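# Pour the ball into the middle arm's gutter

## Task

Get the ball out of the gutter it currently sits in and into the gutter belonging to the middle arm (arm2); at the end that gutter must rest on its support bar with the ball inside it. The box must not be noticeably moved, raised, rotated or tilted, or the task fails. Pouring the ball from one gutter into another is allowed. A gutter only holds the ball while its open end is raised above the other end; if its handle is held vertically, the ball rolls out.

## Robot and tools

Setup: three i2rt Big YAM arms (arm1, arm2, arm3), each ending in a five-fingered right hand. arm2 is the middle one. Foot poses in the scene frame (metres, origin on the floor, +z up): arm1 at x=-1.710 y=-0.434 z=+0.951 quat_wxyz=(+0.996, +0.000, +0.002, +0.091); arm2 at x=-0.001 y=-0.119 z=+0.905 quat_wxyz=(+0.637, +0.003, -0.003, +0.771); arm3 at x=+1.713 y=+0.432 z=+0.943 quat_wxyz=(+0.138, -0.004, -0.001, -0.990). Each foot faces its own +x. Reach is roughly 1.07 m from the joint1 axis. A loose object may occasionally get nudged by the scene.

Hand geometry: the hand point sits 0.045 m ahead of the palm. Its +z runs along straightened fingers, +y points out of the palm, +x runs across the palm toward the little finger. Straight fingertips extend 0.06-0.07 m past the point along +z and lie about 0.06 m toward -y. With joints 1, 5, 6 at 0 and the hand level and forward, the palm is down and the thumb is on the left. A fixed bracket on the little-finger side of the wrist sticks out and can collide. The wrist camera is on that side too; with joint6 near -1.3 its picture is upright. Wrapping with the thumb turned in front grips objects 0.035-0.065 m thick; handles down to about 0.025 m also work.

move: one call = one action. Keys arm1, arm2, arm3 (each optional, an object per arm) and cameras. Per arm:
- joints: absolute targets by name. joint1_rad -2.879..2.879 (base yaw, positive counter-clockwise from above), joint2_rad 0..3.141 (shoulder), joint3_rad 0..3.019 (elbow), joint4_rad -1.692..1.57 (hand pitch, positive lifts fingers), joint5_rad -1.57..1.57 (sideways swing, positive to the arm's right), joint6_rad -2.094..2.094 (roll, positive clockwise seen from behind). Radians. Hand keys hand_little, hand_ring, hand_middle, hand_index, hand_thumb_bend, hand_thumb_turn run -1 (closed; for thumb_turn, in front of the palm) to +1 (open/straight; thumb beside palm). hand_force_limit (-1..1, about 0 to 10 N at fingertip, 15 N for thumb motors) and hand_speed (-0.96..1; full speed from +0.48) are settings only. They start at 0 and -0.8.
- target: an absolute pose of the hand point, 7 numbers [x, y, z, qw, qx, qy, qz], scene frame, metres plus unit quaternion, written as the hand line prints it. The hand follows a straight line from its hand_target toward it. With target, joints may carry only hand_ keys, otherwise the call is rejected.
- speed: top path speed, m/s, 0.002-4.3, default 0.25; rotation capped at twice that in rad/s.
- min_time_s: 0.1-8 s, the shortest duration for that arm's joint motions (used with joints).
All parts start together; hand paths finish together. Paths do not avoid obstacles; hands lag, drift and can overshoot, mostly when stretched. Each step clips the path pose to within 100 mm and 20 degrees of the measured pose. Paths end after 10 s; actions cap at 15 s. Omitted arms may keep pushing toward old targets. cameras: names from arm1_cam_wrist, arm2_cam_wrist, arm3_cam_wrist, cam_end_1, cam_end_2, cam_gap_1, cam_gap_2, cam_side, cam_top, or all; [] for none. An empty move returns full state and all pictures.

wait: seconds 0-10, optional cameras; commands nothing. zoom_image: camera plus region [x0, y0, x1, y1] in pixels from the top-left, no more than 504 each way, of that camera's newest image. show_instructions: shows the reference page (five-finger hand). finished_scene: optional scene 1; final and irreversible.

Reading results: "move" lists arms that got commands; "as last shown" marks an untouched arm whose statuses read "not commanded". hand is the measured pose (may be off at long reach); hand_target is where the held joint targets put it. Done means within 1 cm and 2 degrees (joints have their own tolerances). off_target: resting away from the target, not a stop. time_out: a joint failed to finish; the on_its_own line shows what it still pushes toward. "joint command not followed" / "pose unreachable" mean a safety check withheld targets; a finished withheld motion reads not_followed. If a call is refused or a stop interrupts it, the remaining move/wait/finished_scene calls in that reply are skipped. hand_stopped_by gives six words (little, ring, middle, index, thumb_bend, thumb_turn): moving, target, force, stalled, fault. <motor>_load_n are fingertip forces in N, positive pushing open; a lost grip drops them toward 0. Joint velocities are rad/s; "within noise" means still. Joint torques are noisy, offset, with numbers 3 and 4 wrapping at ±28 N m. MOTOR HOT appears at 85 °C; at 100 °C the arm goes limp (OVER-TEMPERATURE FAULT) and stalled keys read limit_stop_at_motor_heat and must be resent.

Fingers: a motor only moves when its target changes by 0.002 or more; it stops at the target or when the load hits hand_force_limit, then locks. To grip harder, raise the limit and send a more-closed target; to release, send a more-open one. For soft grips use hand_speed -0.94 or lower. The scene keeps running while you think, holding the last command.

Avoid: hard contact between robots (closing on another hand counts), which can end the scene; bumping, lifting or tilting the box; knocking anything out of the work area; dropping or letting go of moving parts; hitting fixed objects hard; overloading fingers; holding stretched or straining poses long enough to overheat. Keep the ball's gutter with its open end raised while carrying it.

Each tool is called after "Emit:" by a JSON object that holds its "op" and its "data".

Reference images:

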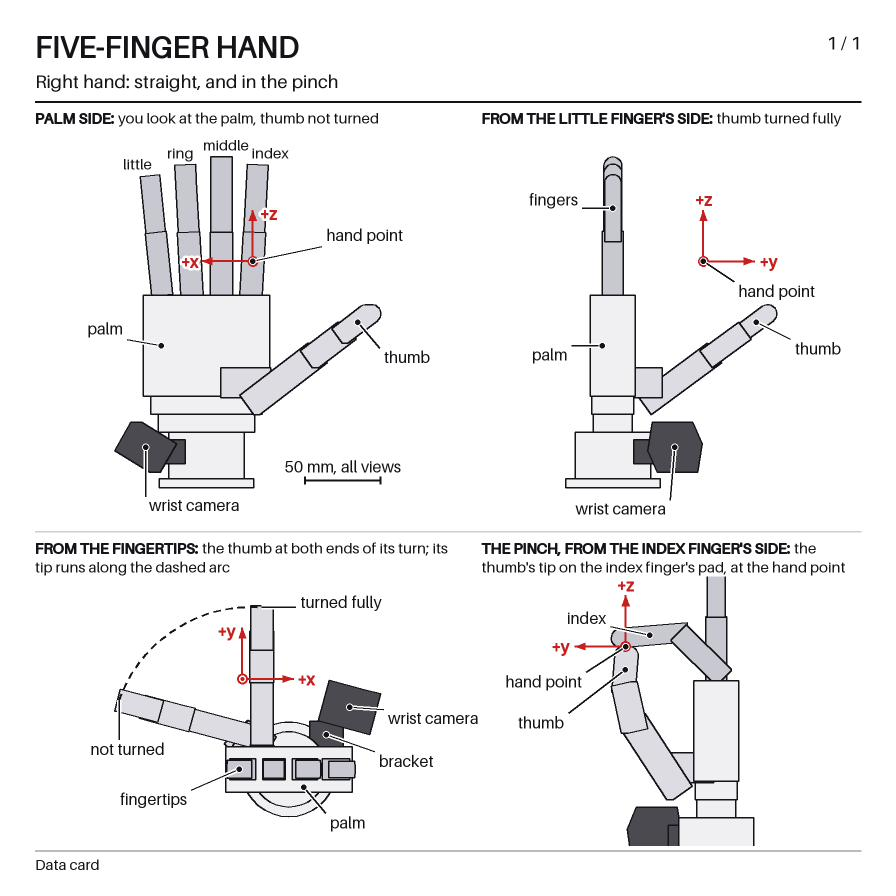

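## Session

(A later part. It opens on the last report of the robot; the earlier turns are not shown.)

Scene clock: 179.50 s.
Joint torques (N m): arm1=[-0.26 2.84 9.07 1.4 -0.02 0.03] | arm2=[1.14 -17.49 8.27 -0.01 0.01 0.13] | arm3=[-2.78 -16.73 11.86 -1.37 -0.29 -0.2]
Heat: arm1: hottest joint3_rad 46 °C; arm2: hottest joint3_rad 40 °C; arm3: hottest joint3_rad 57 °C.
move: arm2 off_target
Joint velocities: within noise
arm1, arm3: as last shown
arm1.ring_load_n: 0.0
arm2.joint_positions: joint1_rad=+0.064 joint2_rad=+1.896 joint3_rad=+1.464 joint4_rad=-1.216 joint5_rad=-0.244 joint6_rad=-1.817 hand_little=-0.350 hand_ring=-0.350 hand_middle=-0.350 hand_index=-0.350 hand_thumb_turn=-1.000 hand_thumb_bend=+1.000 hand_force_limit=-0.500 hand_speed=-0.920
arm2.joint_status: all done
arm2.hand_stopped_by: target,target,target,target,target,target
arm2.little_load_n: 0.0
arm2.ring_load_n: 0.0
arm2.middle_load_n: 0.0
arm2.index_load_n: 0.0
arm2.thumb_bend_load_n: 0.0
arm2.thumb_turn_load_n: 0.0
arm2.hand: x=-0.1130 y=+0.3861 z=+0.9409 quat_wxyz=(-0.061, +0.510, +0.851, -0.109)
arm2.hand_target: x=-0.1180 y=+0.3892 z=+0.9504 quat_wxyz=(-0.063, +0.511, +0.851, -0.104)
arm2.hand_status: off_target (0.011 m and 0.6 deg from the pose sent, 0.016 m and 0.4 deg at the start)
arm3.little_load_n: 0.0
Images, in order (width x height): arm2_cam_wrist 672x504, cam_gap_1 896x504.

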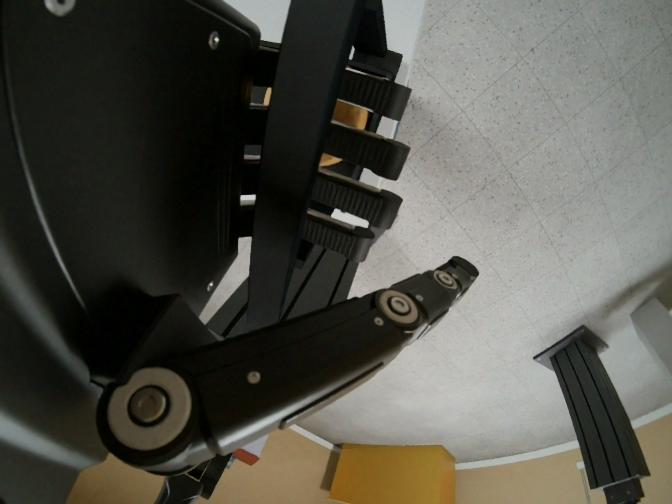

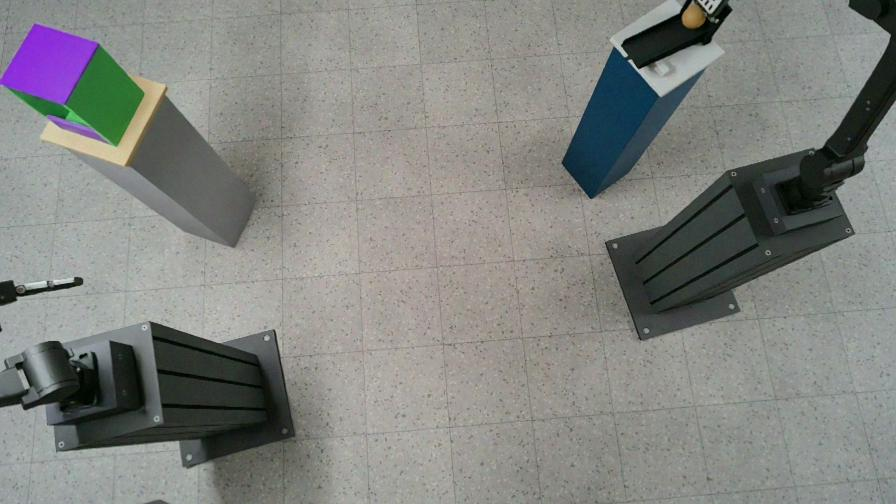

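Emit:
{"op": "move", "data": {"arm2": {"target": [-0.136, 0.380, 0.9530, -0.06277, 0.51121, 0.85078, -0.10446], "speed": 0.02, "joints": {"hand_little": -0.2, "hand_ring": -0.2, "hand_middle": -0.2, "hand_index": -0.2}}, "cameras": ["arm2_cam_wrist","cam_gap_1","cam_gap_2"]}}

Emit:
{"op": "zoom_image", "data": {"camera": "cam_gap_1", "region": [600, 0, 760, 100]}}

Emit:
{"op": "zoom_image", "data": {"camera": "cam_gap_2", "region": [0, 60, 120, 200]}}

Scene clock: 182.07 s.
Joint torques (N m): arm1=[-0.32 2.67 9.06 1.37 -0.02 0.03] | arm2=[1.08 -17.38 7.47 0.29 -0.06 0.11] | arm3=[-2.84 -16.56 12.05 -1.16 -0.31 -0.16]
Heat: arm1: hottest joint3_rad 46 °C; arm2: hottest joint2_rad 39 °C; arm3: hottest joint3_rad 57 °C.
move: arm2 done
Joint velocities: within noise
arm1.joint_positions: joint1_rad=+0.306 joint2_rad=+0.595 joint3_rad=+1.346 joint4_rad=-1.450 joint5_rad=+0.097 joint6_rad=-1.188 hand_little=+1.000 hand_ring=+1.000 hand_middle=+1.000 hand_index=+1.000 hand_thumb_turn=+1.000 hand_thumb_bend=+1.000 hand_force_limit=+0.000 hand_speed=-0.800
arm1.joint_status: not commanded
arm1.hand_stopped_by: target,target,target,target,target,target
arm1.little_load_n: 0.0
arm1.ring_load_n: 0.0
arm1.middle_load_n: 0.0
arm1.index_load_n: 0.0
arm1.thumb_bend_load_n: -0.5
arm1.thumb_turn_load_n: 0.0
arm1.hand: x=-1.5074 y=-0.3989 z=+1.4019 quat_wxyz=(-0.138, +0.906, +0.027, +0.399)
arm1.hand_target: x=-1.5070 y=-0.3988 z=+1.4132 quat_wxyz=(-0.144, +0.900, +0.026, +0.411)
arm1.hand_status: not commanded
arm2.joint_positions: joint1_rad=+0.101 joint2_rad=+1.884 joint3_rad=+1.464 joint4_rad=-1.216 joint5_rad=-0.244 joint6_rad=-1.780 hand_little=-0.200 hand_ring=-0.200 hand_middle=-0.200 hand_index=-0.200 hand_thumb_turn=-1.000 hand_thumb_bend=+1.000 hand_force_limit=-0.500 hand_speed=-0.920
arm2.joint_status: all done
arm2.hand_stopped_by: target,target,target,target,target,target
arm2.little_load_n: 0.0
arm2.ring_load_n: 0.0
arm2.middle_load_n: 0.0
arm2.index_load_n: 0.0
arm2.thumb_bend_load_n: 0.0
arm2.thumb_turn_load_n: 0.0
arm2.hand: x=-0.1317 y=+0.3803 z=+0.9472 quat_wxyz=(-0.061, +0.510, +0.851, -0.107)
arm2.hand_target: x=-0.1361 y=+0.3802 z=+0.9529 quat_wxyz=(-0.063, +0.511, +0.851, -0.104)
arm2.hand_status: done (0.007 m and 0.4 deg from the pose sent, 0.027 m and 0.6 deg at the start)
arm3: as last shown
Images, in order (width x height): arm2_cam_wrist 672x504, cam_gap_1 896x504, cam_gap_2 896x504.

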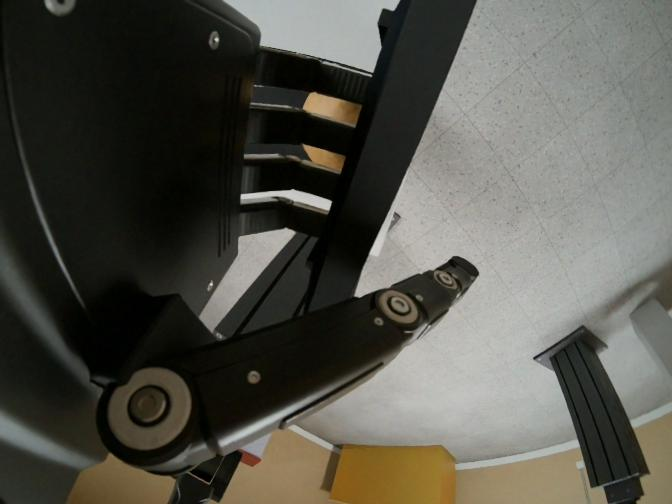

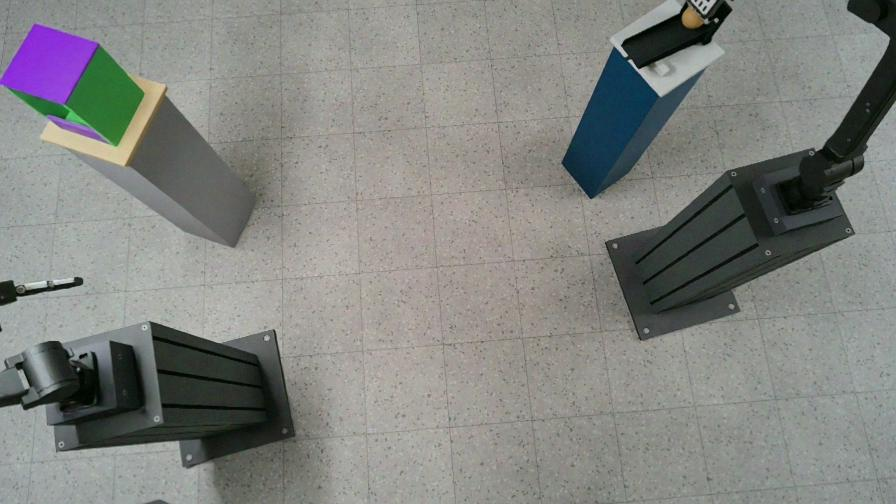

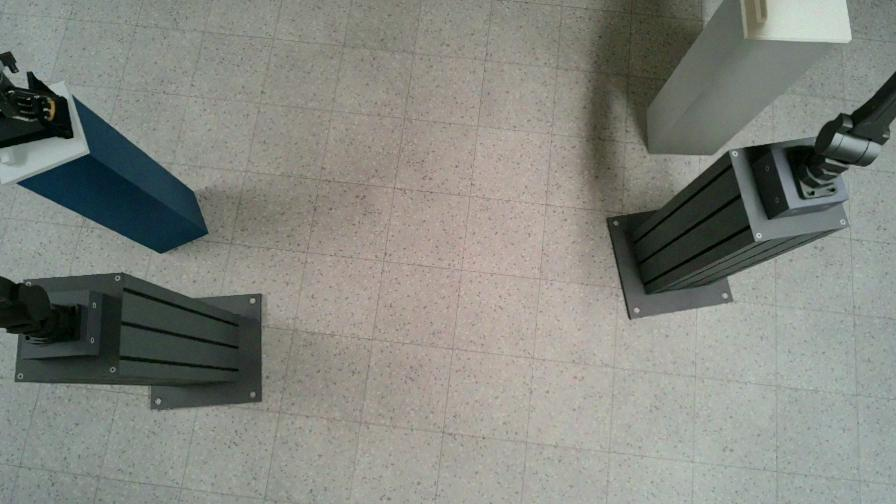

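Scaled by 3.150 from the camera's image (finer frame: 1280x720).

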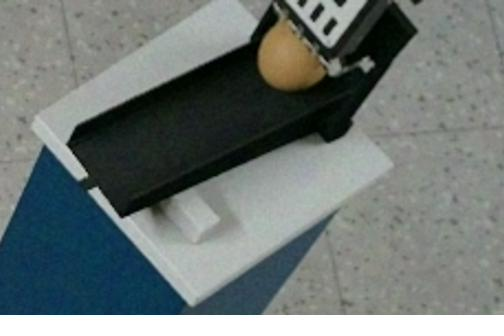

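Scaled by 3.600 from the camera's image (finer frame: 1280x720).

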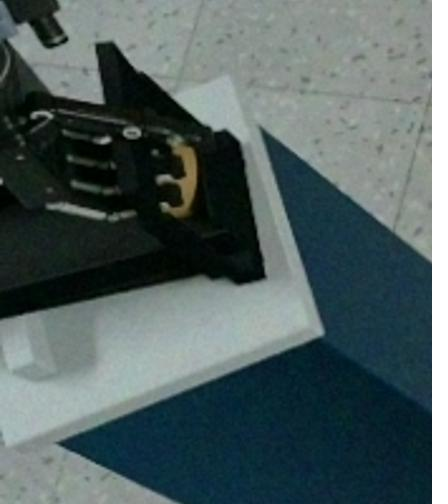

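Emit:
{"op": "move", "data": {"arm2": {"target": [-0.145, 0.375, 0.9630, -0.06277, 0.51121, 0.85078, -0.10446], "speed": 0.02, "joints": {"hand_little": 0.0, "hand_ring": 0.0, "hand_middle": 0.0, "hand_index": 0.0}}, "cameras": ["arm2_cam_wrist","cam_gap_1","cam_gap_2"]}}

Emit:
{"op": "zoom_image", "data": {"camera": "cam_gap_1", "region": [600, 0, 760, 100]}}

Emit:
{"op": "zoom_image", "data": {"camera": "cam_gap_2", "region": [0, 60, 120, 200]}}

Scene clock: 183.63 s.
Joint torques (N m): arm1=[-0.32 2.84 9.03 1.36 -0.02 0.02] | arm2=[1.2 -17.2 7.91 0.02 -0.1 0.12] | arm3=[-3.19 -16.73 12.05 -1.22 -0.29 -0.21]
Heat: arm1: hottest joint3_rad 46 °C; arm2: hottest joint2_rad 39 °C; arm3: hottest joint3_rad 57 °C.
move: arm2 done
Joint velocities: within noise
arm1, arm3: as last shown
arm1.thumb_bend_load_n: 0.0
arm2.joint_positions: joint1_rad=+0.118 joint2_rad=+1.868 joint3_rad=+1.464 joint4_rad=-1.225 joint5_rad=-0.244 joint6_rad=-1.761 hand_little=+0.000 hand_ring=+0.000 hand_middle=+0.000 hand_index=+0.000 hand_thumb_turn=-1.000 hand_thumb_bend=+1.000 hand_force_limit=-0.500 hand_speed=-0.920
arm2.joint_status: all done
arm2.hand_stopped_by: target,target,target,target,target,target
arm2.little_load_n: 0.0
arm2.ring_load_n: 0.0
arm2.middle_load_n: 0.5
arm2.index_load_n: 0.0
arm2.thumb_bend_load_n: 0.0
arm2.thumb_turn_load_n: 0.0
arm2.hand: x=-0.1397 y=+0.3754 z=+0.9553 quat_wxyz=(-0.062, +0.510, +0.851, -0.106)
arm2.hand_target: x=-0.1444 y=+0.3752 z=+0.9624 quat_wxyz=(-0.062, +0.512, +0.851, -0.105)
arm2.hand_status: done (0.009 m and 0.3 deg from the pose sent, 0.021 m and 0.4 deg at the start)
arm3.little_load_n: 0.5
Images, in order (width x height): arm2_cam_wrist 672x504, cam_gap_1 896x504, cam_gap_2 896x504.

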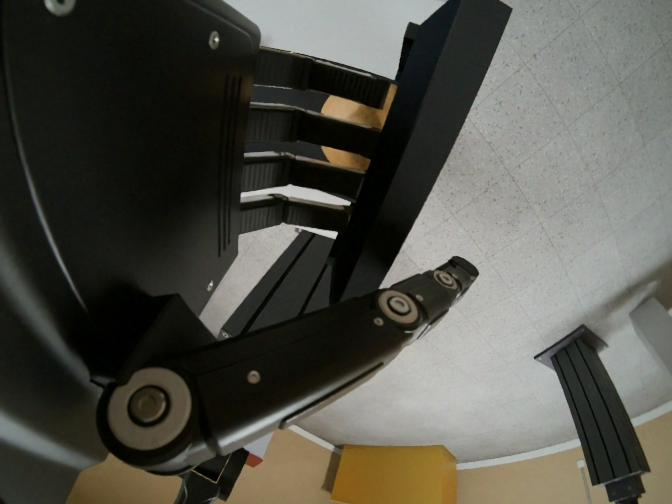

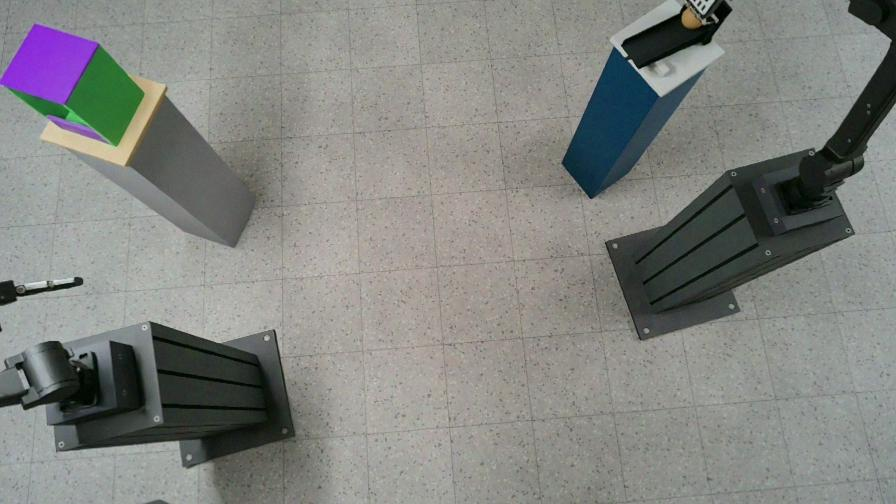

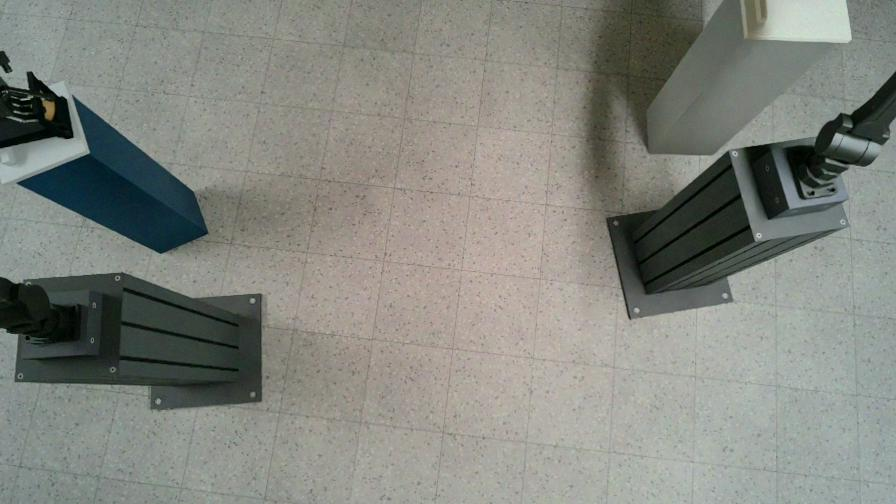

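Scaled by 3.150 from the camera's image (finer frame: 1280x720).

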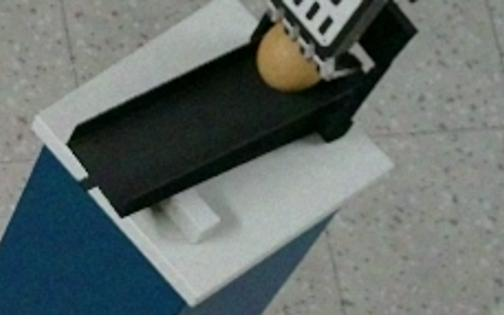

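Scaled by 3.600 from the camera's image (finer frame: 1280x720).

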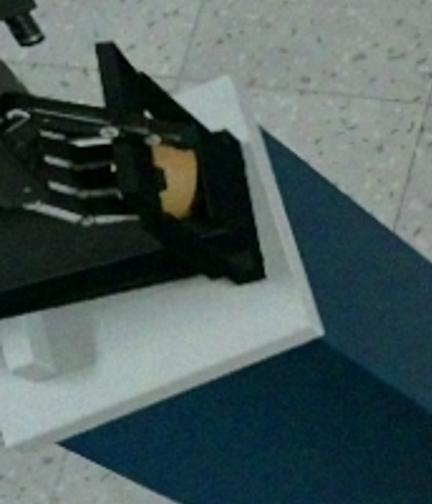

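Emit:
{"op": "move", "data": {"arm2": {"target": [-0.150, 0.3725, 0.9770, -0.06277, 0.51121, 0.85078, -0.10446], "speed": 0.02, "joints": {"hand_little": 0.3, "hand_ring": 0.3, "hand_middle": 0.3, "hand_index": 0.3}}, "cameras": ["arm2_cam_wrist","cam_gap_2"]}}

Emit:
{"op": "zoom_image", "data": {"camera": "cam_gap_2", "region": [0, 60, 120, 200]}}

Scene clock: 185.60 s.
Joint torques (N m): arm1=[-0.15 2.96 9.05 1.42 -0.02 0.03] | arm2=[1.14 -16.09 9.22 0.02 -0.13 0.13] | arm3=[-3.14 -17.03 11.89 -1.35 -0.32 -0.18]
Heat: arm1: hottest joint3_rad 46 °C; arm2: hottest joint2_rad 39 °C; arm3: hottest joint3_rad 58 °C.
move: arm2 off_target
Joint velocities: within noise
arm1, arm3: as last shown
arm1.middle_load_n: -0.5
arm2.joint_positions: joint1_rad=+0.129 joint2_rad=+1.839 joint3_rad=+1.464 joint4_rad=-1.254 joint5_rad=-0.244 joint6_rad=-1.751 hand_little=+0.300 hand_ring=+0.300 hand_middle=+0.300 hand_index=+0.300 hand_thumb_turn=-1.000 hand_thumb_bend=+1.000 hand_force_limit=-0.500 hand_speed=-0.920
arm2.joint_status: all done
arm2.hand_stopped_by: target,target,target,target,target,target
arm2.little_load_n: 0.0
arm2.ring_load_n: -0.5
arm2.middle_load_n: 0.0
arm2.index_load_n: 0.0
arm2.thumb_bend_load_n: 0.0
arm2.thumb_turn_load_n: 0.0
arm2.hand: x=-0.1432 y=+0.3676 z=+0.9706 quat_wxyz=(-0.061, +0.510, +0.851, -0.107)
arm2.hand_target: x=-0.1504 y=+0.3726 z=+0.9772 quat_wxyz=(-0.063, +0.511, +0.851, -0.104)
arm2.hand_status: off_target (0.011 m and 0.4 deg from the pose sent, 0.024 m and 0.3 deg at the start)
arm3.little_load_n: 0.0
Images, in order (width x height): arm2_cam_wrist 672x504, cam_gap_2 896x504.

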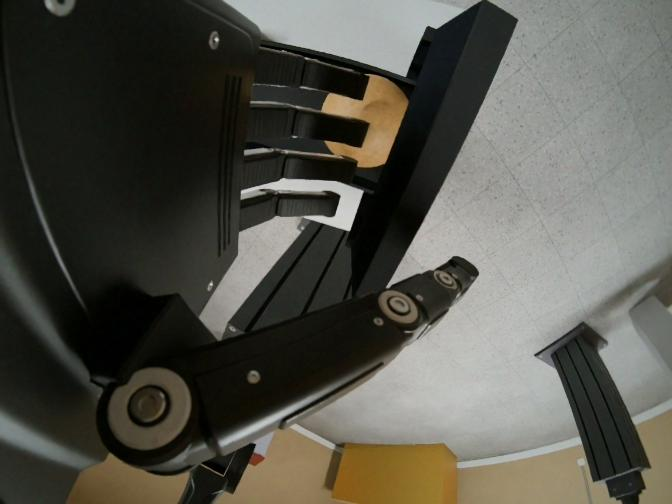

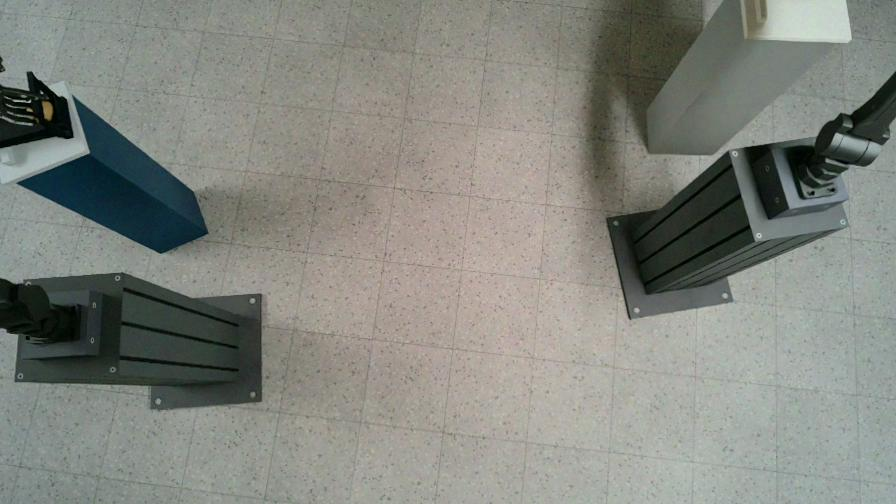

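Scaled by 3.600 from the camera's image (finer frame: 1280x720).

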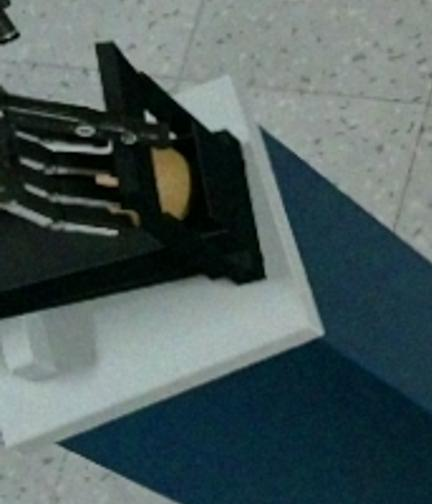

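Emit:
{"op": "move", "data": {"arm2": {"target": [-0.150, 0.3725, 1.090, -0.06277, 0.51121, 0.85078, -0.10446], "speed": 0.05, "joints": {"hand_little": 0.6, "hand_ring": 0.6, "hand_middle": 0.6, "hand_index": 0.6}}, "arm3": {"target": [1.813, 0.977, 0.975, -0.1405, 0.5852, 0.7766, -0.1864], "speed": 0.06}, "cameras": ["arm2_cam_wrist","arm3_cam_wrist","cam_gap_1","cam_gap_2"]}}

Emit:
{"op": "zoom_image", "data": {"camera": "cam_gap_1", "region": [600, 0, 760, 100]}}

Scene clock: 188.67 s.
Joint torques (N m): arm1=[-0.44 2.9 9.02 1.35 -0.02 0.02] | arm2=[1.14 -16.26 10.54 -0.02 -0.14 0.12] | arm3=[-3.72 -18.67 7.35 0.03 -0.28 -0.21]
Heat: arm1: hottest joint3_rad 46 °C; arm2: hottest joint3_rad 40 °C; arm3: hottest joint3_rad 57 °C.
move: arm2 off_target; arm3 off_target
Joint velocities: within noise
arm1: as last shown
arm1.middle_load_n: 0.0
arm2.joint_positions: joint1_rad=+0.129 joint2_rad=+1.789 joint3_rad=+1.672 joint4_rad=-1.533 joint5_rad=-0.244 joint6_rad=-1.751 hand_little=+0.600 hand_ring=+0.600 hand_middle=+0.600 hand_index=+0.600 hand_thumb_turn=-1.000 hand_thumb_bend=+1.000 hand_force_limit=-0.500 hand_speed=-0.920
arm2.joint_status: all done
arm2.hand_stopped_by: target,target,target,target,target,target
arm2.little_load_n: 0.0
arm2.ring_load_n: 0.0
arm2.middle_load_n: 0.0
arm2.index_load_n: 0.0
arm2.thumb_bend_load_n: 0.0
arm2.thumb_turn_load_n: 0.0
arm2.hand: x=-0.1432 y=+0.3670 z=+1.0745 quat_wxyz=(-0.053, +0.511, +0.850, -0.114)
arm2.hand_target: x=-0.1502 y=+0.3734 z=+1.0901 quat_wxyz=(-0.063, +0.511, +0.851, -0.104)
arm2.hand_status: off_target (0.018 m and 1.6 deg from the pose sent, 0.120 m and 0.4 deg at the start)
arm3.joint_positions: joint1_rad=-2.043 joint2_rad=+2.039 joint3_rad=+1.682 joint4_rad=-1.445 joint5_rad=-0.399 joint6_rad=-2.061 hand_little=-1.000 hand_ring=-1.000 hand_middle=-1.000 hand_index=-1.000 hand_thumb_turn=-1.000 hand_thumb_bend=+1.000 hand_force_limit=-0.500 hand_speed=-0.920
arm3.joint_status: not commanded
arm3.hand_stopped_by: target,target,target,target,target,target
arm3.little_load_n: 0.5
arm3.ring_load_n: 0.5
arm3.middle_load_n: 0.5
arm3.index_load_n: 0.5
arm3.thumb_bend_load_n: 0.0
arm3.thumb_turn_load_n: 0.0
arm3.hand: x=+1.8077 y=+0.9721 z=+0.9730 quat_wxyz=(+0.131, -0.598, -0.767, +0.190)
arm3.hand_target: x=+1.8123 y=+0.9764 z=+0.9753 quat_wxyz=(+0.137, -0.595, -0.771, +0.182)
arm3.hand_status: off_target (0.008 m and 2.2 deg from the pose sent, 0.074 m and 3.1 deg at the start; a joint's target at an end of its range on 83 of 84 steps)
Images, in order (width x height): arm2_cam_wrist 672x504, arm3_cam_wrist 672x504, cam_gap_1 896x504, cam_gap_2 896x504.

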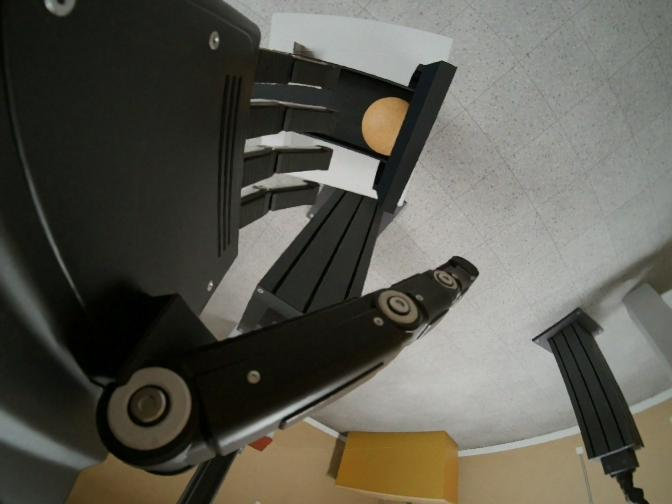

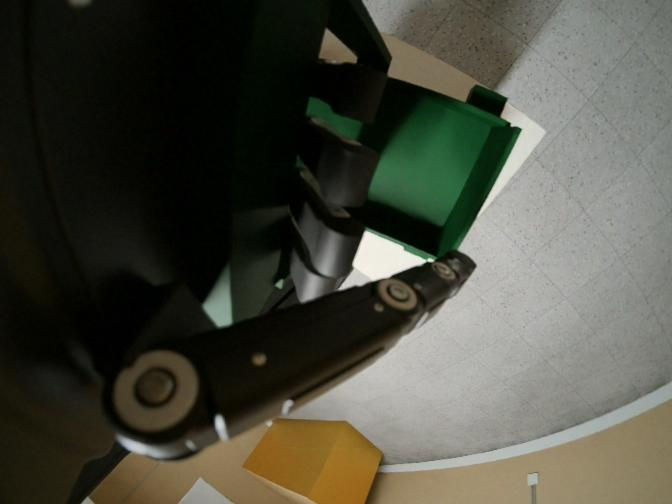

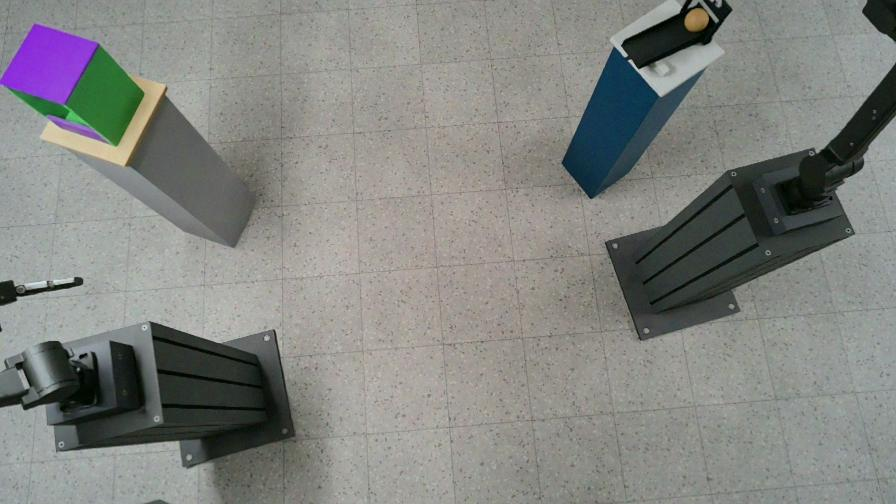

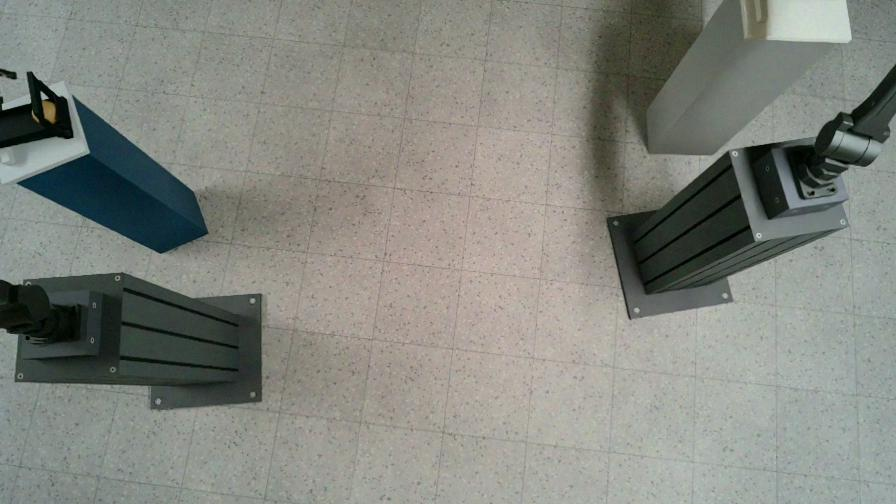

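Scaled by 3.150 from the camera's image (finer frame: 1280x720).

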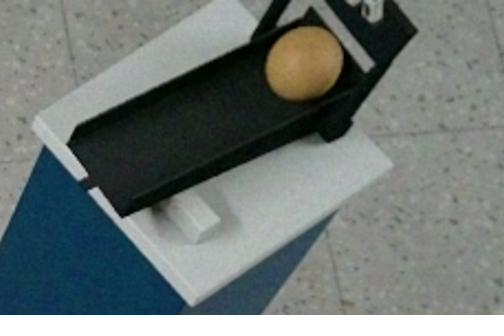

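Emit:
{"op": "move", "data": {"arm3": {"target": [1.812, 0.966, 0.950, -0.12221, 0.57494, 0.79132, -0.16821], "speed": 0.05}, "cameras": ["arm3_cam_wrist","cam_gap_2","cam_side","cam_end_2"]}}

Emit:
{"op": "zoom_image", "data": {"camera": "cam_side", "region": [640, 190, 760, 310]}}

Emit:
{"op": "zoom_image", "data": {"camera": "cam_end_2", "region": [440, 200, 680, 360]}}

Scene clock: 190.17 s.
Joint torques (N m): arm1=[-0.38 2.9 9.03 1.36 -0.01 0.03] | arm2=[1.08 -16.44 10.51 -0.01 -0.13 0.12] | arm3=[-2.61 -19.25 7.04 0.06 -0.21 -0.22]
Heat: arm1: hottest joint3_rad 46 °C; arm2: hottest joint3_rad 40 °C; arm3: hottest joint3_rad 56 °C.
move: arm3 off_target
Joint velocities: within noise
arm1, arm2: as last shown
arm1.thumb_turn_load_n: -0.5
arm3.joint_positions: joint1_rad=-2.040 joint2_rad=+2.039 joint3_rad=+1.588 joint4_rad=-1.347 joint5_rad=-0.347 joint6_rad=-2.061 hand_little=-1.000 hand_ring=-1.000 hand_middle=-1.000 hand_index=-1.000 hand_thumb_turn=-1.000 hand_thumb_bend=+1.000 hand_force_limit=-0.500 hand_speed=-0.920
arm3.joint_status: not commanded
arm3.hand_stopped_by: target,target,target,target,target,target
arm3.little_load_n: 0.0
arm3.ring_load_n: 0.5
arm3.middle_load_n: 0.0
arm3.index_load_n: 0.5
arm3.thumb_bend_load_n: 0.0
arm3.thumb_turn_load_n: 0.0
arm3.hand: x=+1.8138 y=+0.9577 z=+0.9395 quat_wxyz=(+0.109, -0.597, -0.774, +0.178)
arm3.hand_target: x=+1.8119 y=+0.9656 z=+0.9501 quat_wxyz=(+0.117, -0.588, -0.783, +0.163)
arm3.hand_status: off_target (0.014 m and 3.7 deg from the pose sent, 0.024 m and 4.7 deg at the start; a joint's target at an end of its range on 36 of 36 steps)
pictures: arm3_cam_wrist, cam_end_2, cam_gap_2, cam_side
Images, in order (width x height): arm3_cam_wrist 672x504, cam_end_2 896x504, cam_gap_2 896x504, cam_side 896x504.

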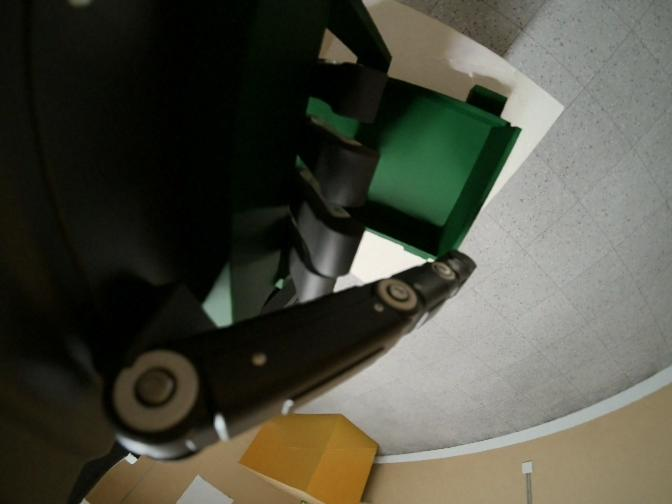

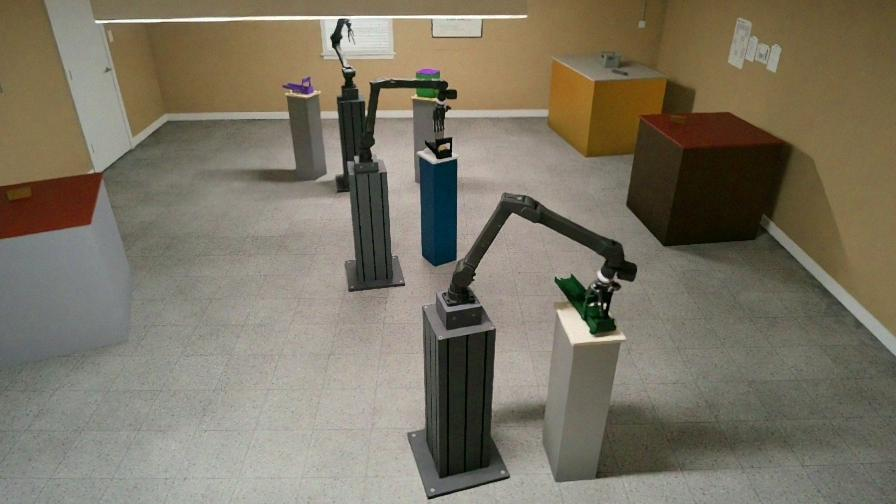

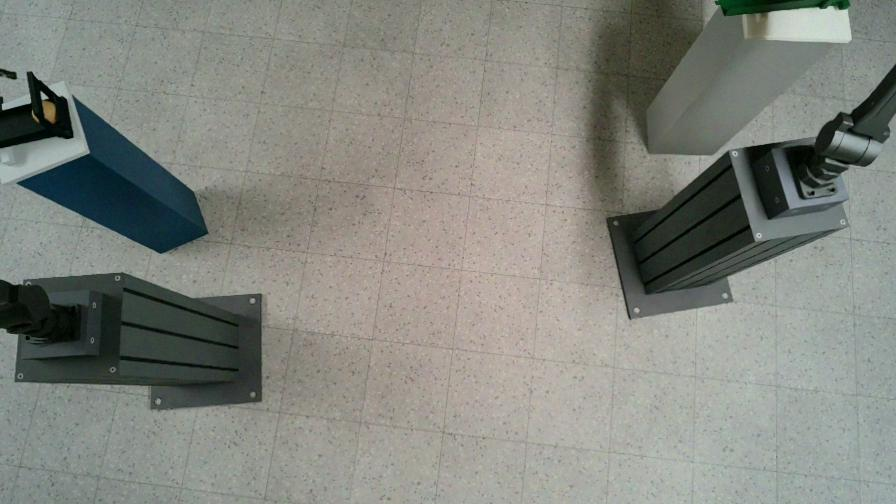

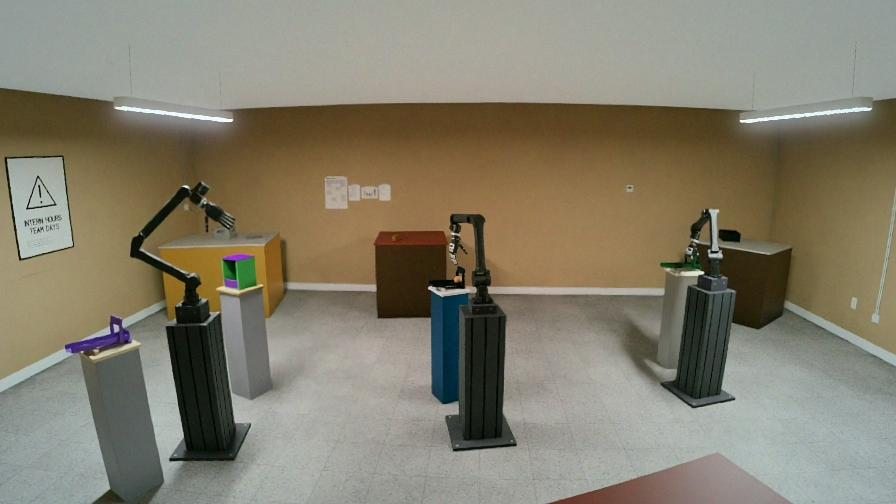

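Scaled by 4.200 from the camera's image (finer frame: 1280x720).

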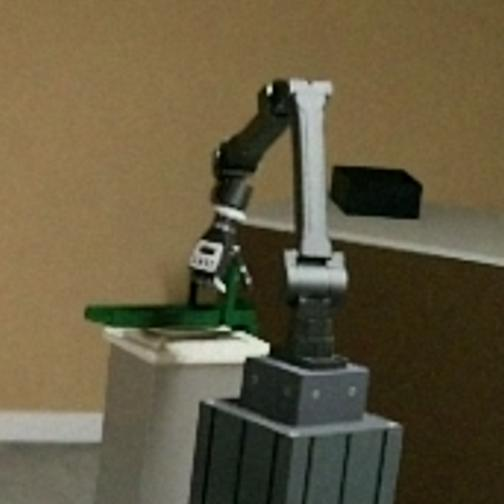

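Scaled by 2.100 from the camera's image (finer frame: 1280x720).

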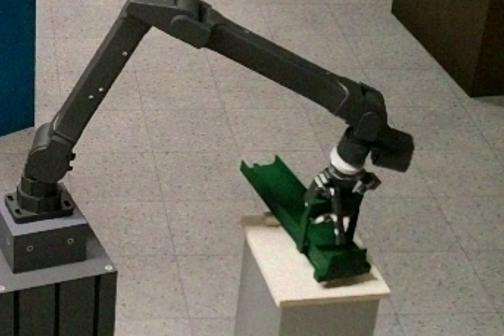

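Emit:
{"op": "move", "data": {"arm3": {"target": [1.808, 0.972, 0.937, -0.10712, 0.57795, 0.79547, -0.14743], "speed": 0.03}, "cameras": ["arm3_cam_wrist","cam_gap_2","cam_side","cam_end_2"]}}

Emit:
{"op": "zoom_image", "data": {"camera": "cam_side", "region": [640, 190, 760, 310]}}

Emit:
{"op": "zoom_image", "data": {"camera": "cam_end_2", "region": [540, 250, 640, 350]}}

Scene clock: 191.73 s.
Joint torques (N m): arm1=[-0.26 2.84 9.03 1.39 -0.01 0.02] | arm2=[1.08 -16.5 10.5 0.01 -0.14 0.12] | arm3=[-1.85 -18.26 6.95 0.12 -0.18 -0.23]
Heat: arm1: hottest joint3_rad 46 °C; arm2: hottest joint3_rad 40 °C; arm3: hottest joint3_rad 55 °C.
move: arm3 done
Joint velocities: within noise
arm1, arm2: as last shown
arm1.thumb_turn_load_n: 0.0
arm3.joint_positions: joint1_rad=-2.019 joint2_rad=+2.039 joint3_rad=+1.573 joint4_rad=-1.296 joint5_rad=-0.316 joint6_rad=-2.062 hand_little=-1.000 hand_ring=-1.000 hand_middle=-1.000 hand_index=-1.000 hand_thumb_turn=-1.000 hand_thumb_bend=+1.000 hand_force_limit=-0.500 hand_speed=-0.920
arm3.joint_status: not commanded
arm3.hand_stopped_by: target,target,target,target,target,target
arm3.little_load_n: 0.0
arm3.ring_load_n: 0.5
arm3.middle_load_n: 0.5
arm3.index_load_n: 0.5
arm3.thumb_bend_load_n: 0.0
arm3.thumb_turn_load_n: 0.0
arm3.hand: x=+1.8099 y=+0.9657 z=+0.9322 quat_wxyz=(+0.102, -0.588, -0.787, +0.157)
arm3.hand_target: x=+1.8075 y=+0.9718 z=+0.9368 quat_wxyz=(+0.106, -0.579, -0.795, +0.147)
arm3.hand_status: done (0.008 m and 1.9 deg from the pose sent, 0.016 m and 4.8 deg at the start; a joint's target at an end of its range on 39 of 39 steps)
pictures: arm3_cam_wrist, cam_end_2, cam_gap_2, cam_side
Images, in order (width x height): arm3_cam_wrist 672x504, cam_end_2 896x504, cam_gap_2 896x504, cam_side 896x504.

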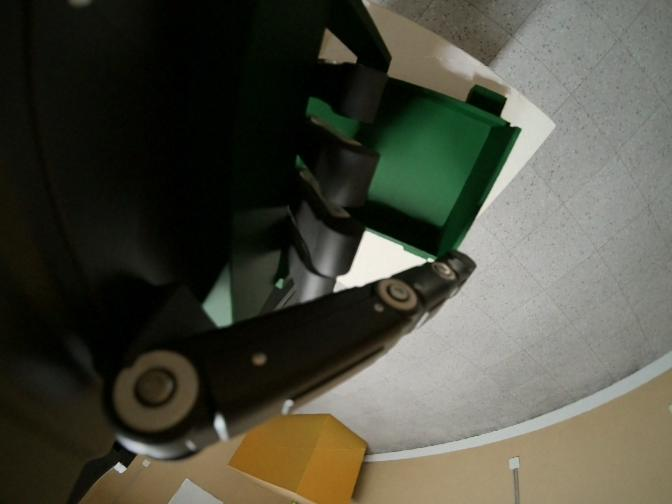

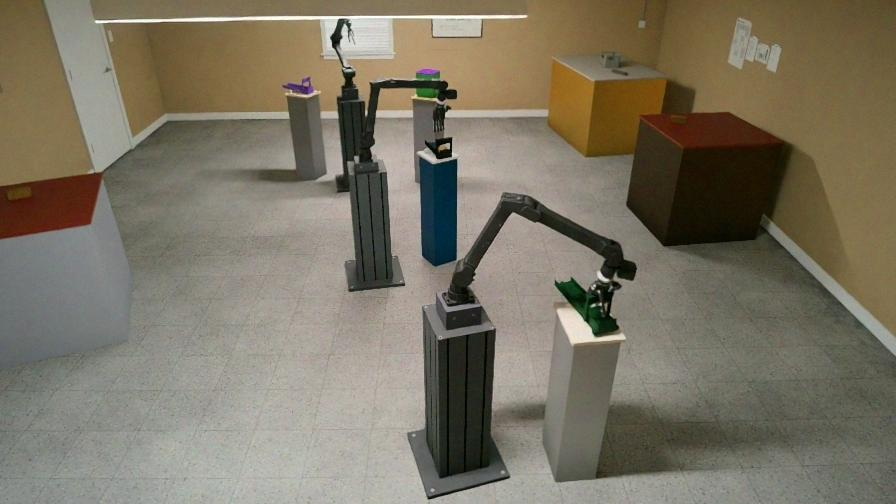

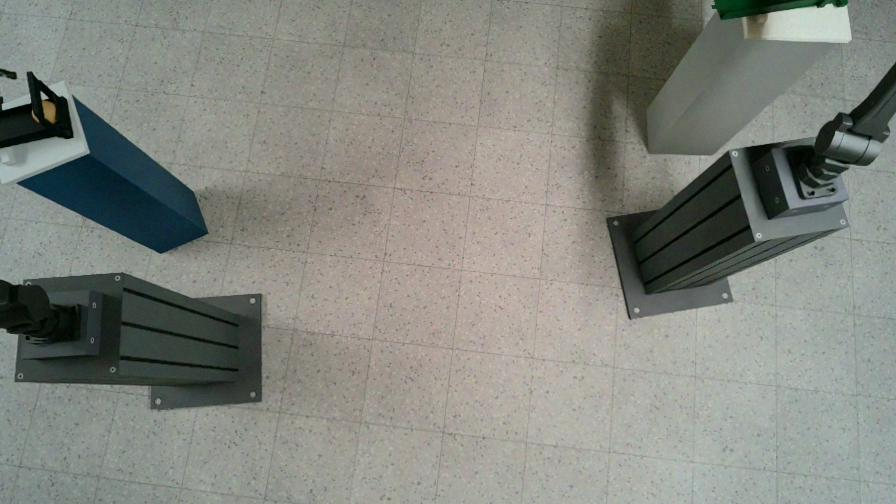

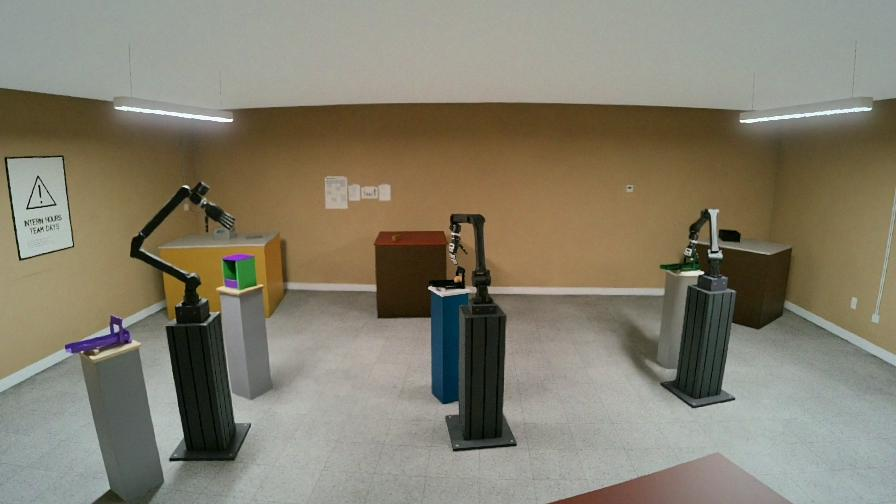

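Scaled by 4.200 from the camera's image (finer frame: 1280x720).

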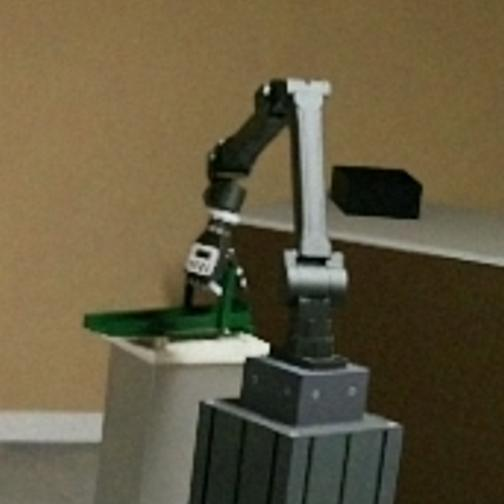

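Scaled by 5.040 from the camera's image (finer frame: 1280x720).

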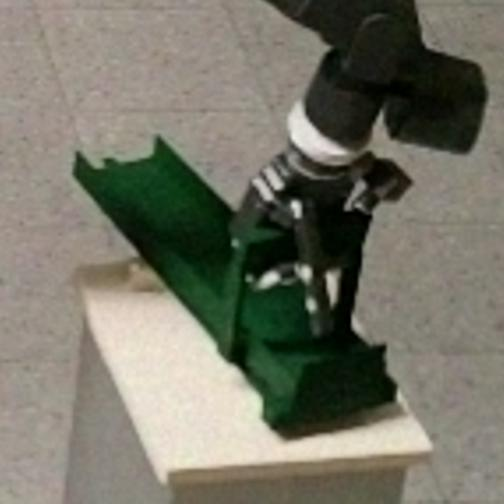

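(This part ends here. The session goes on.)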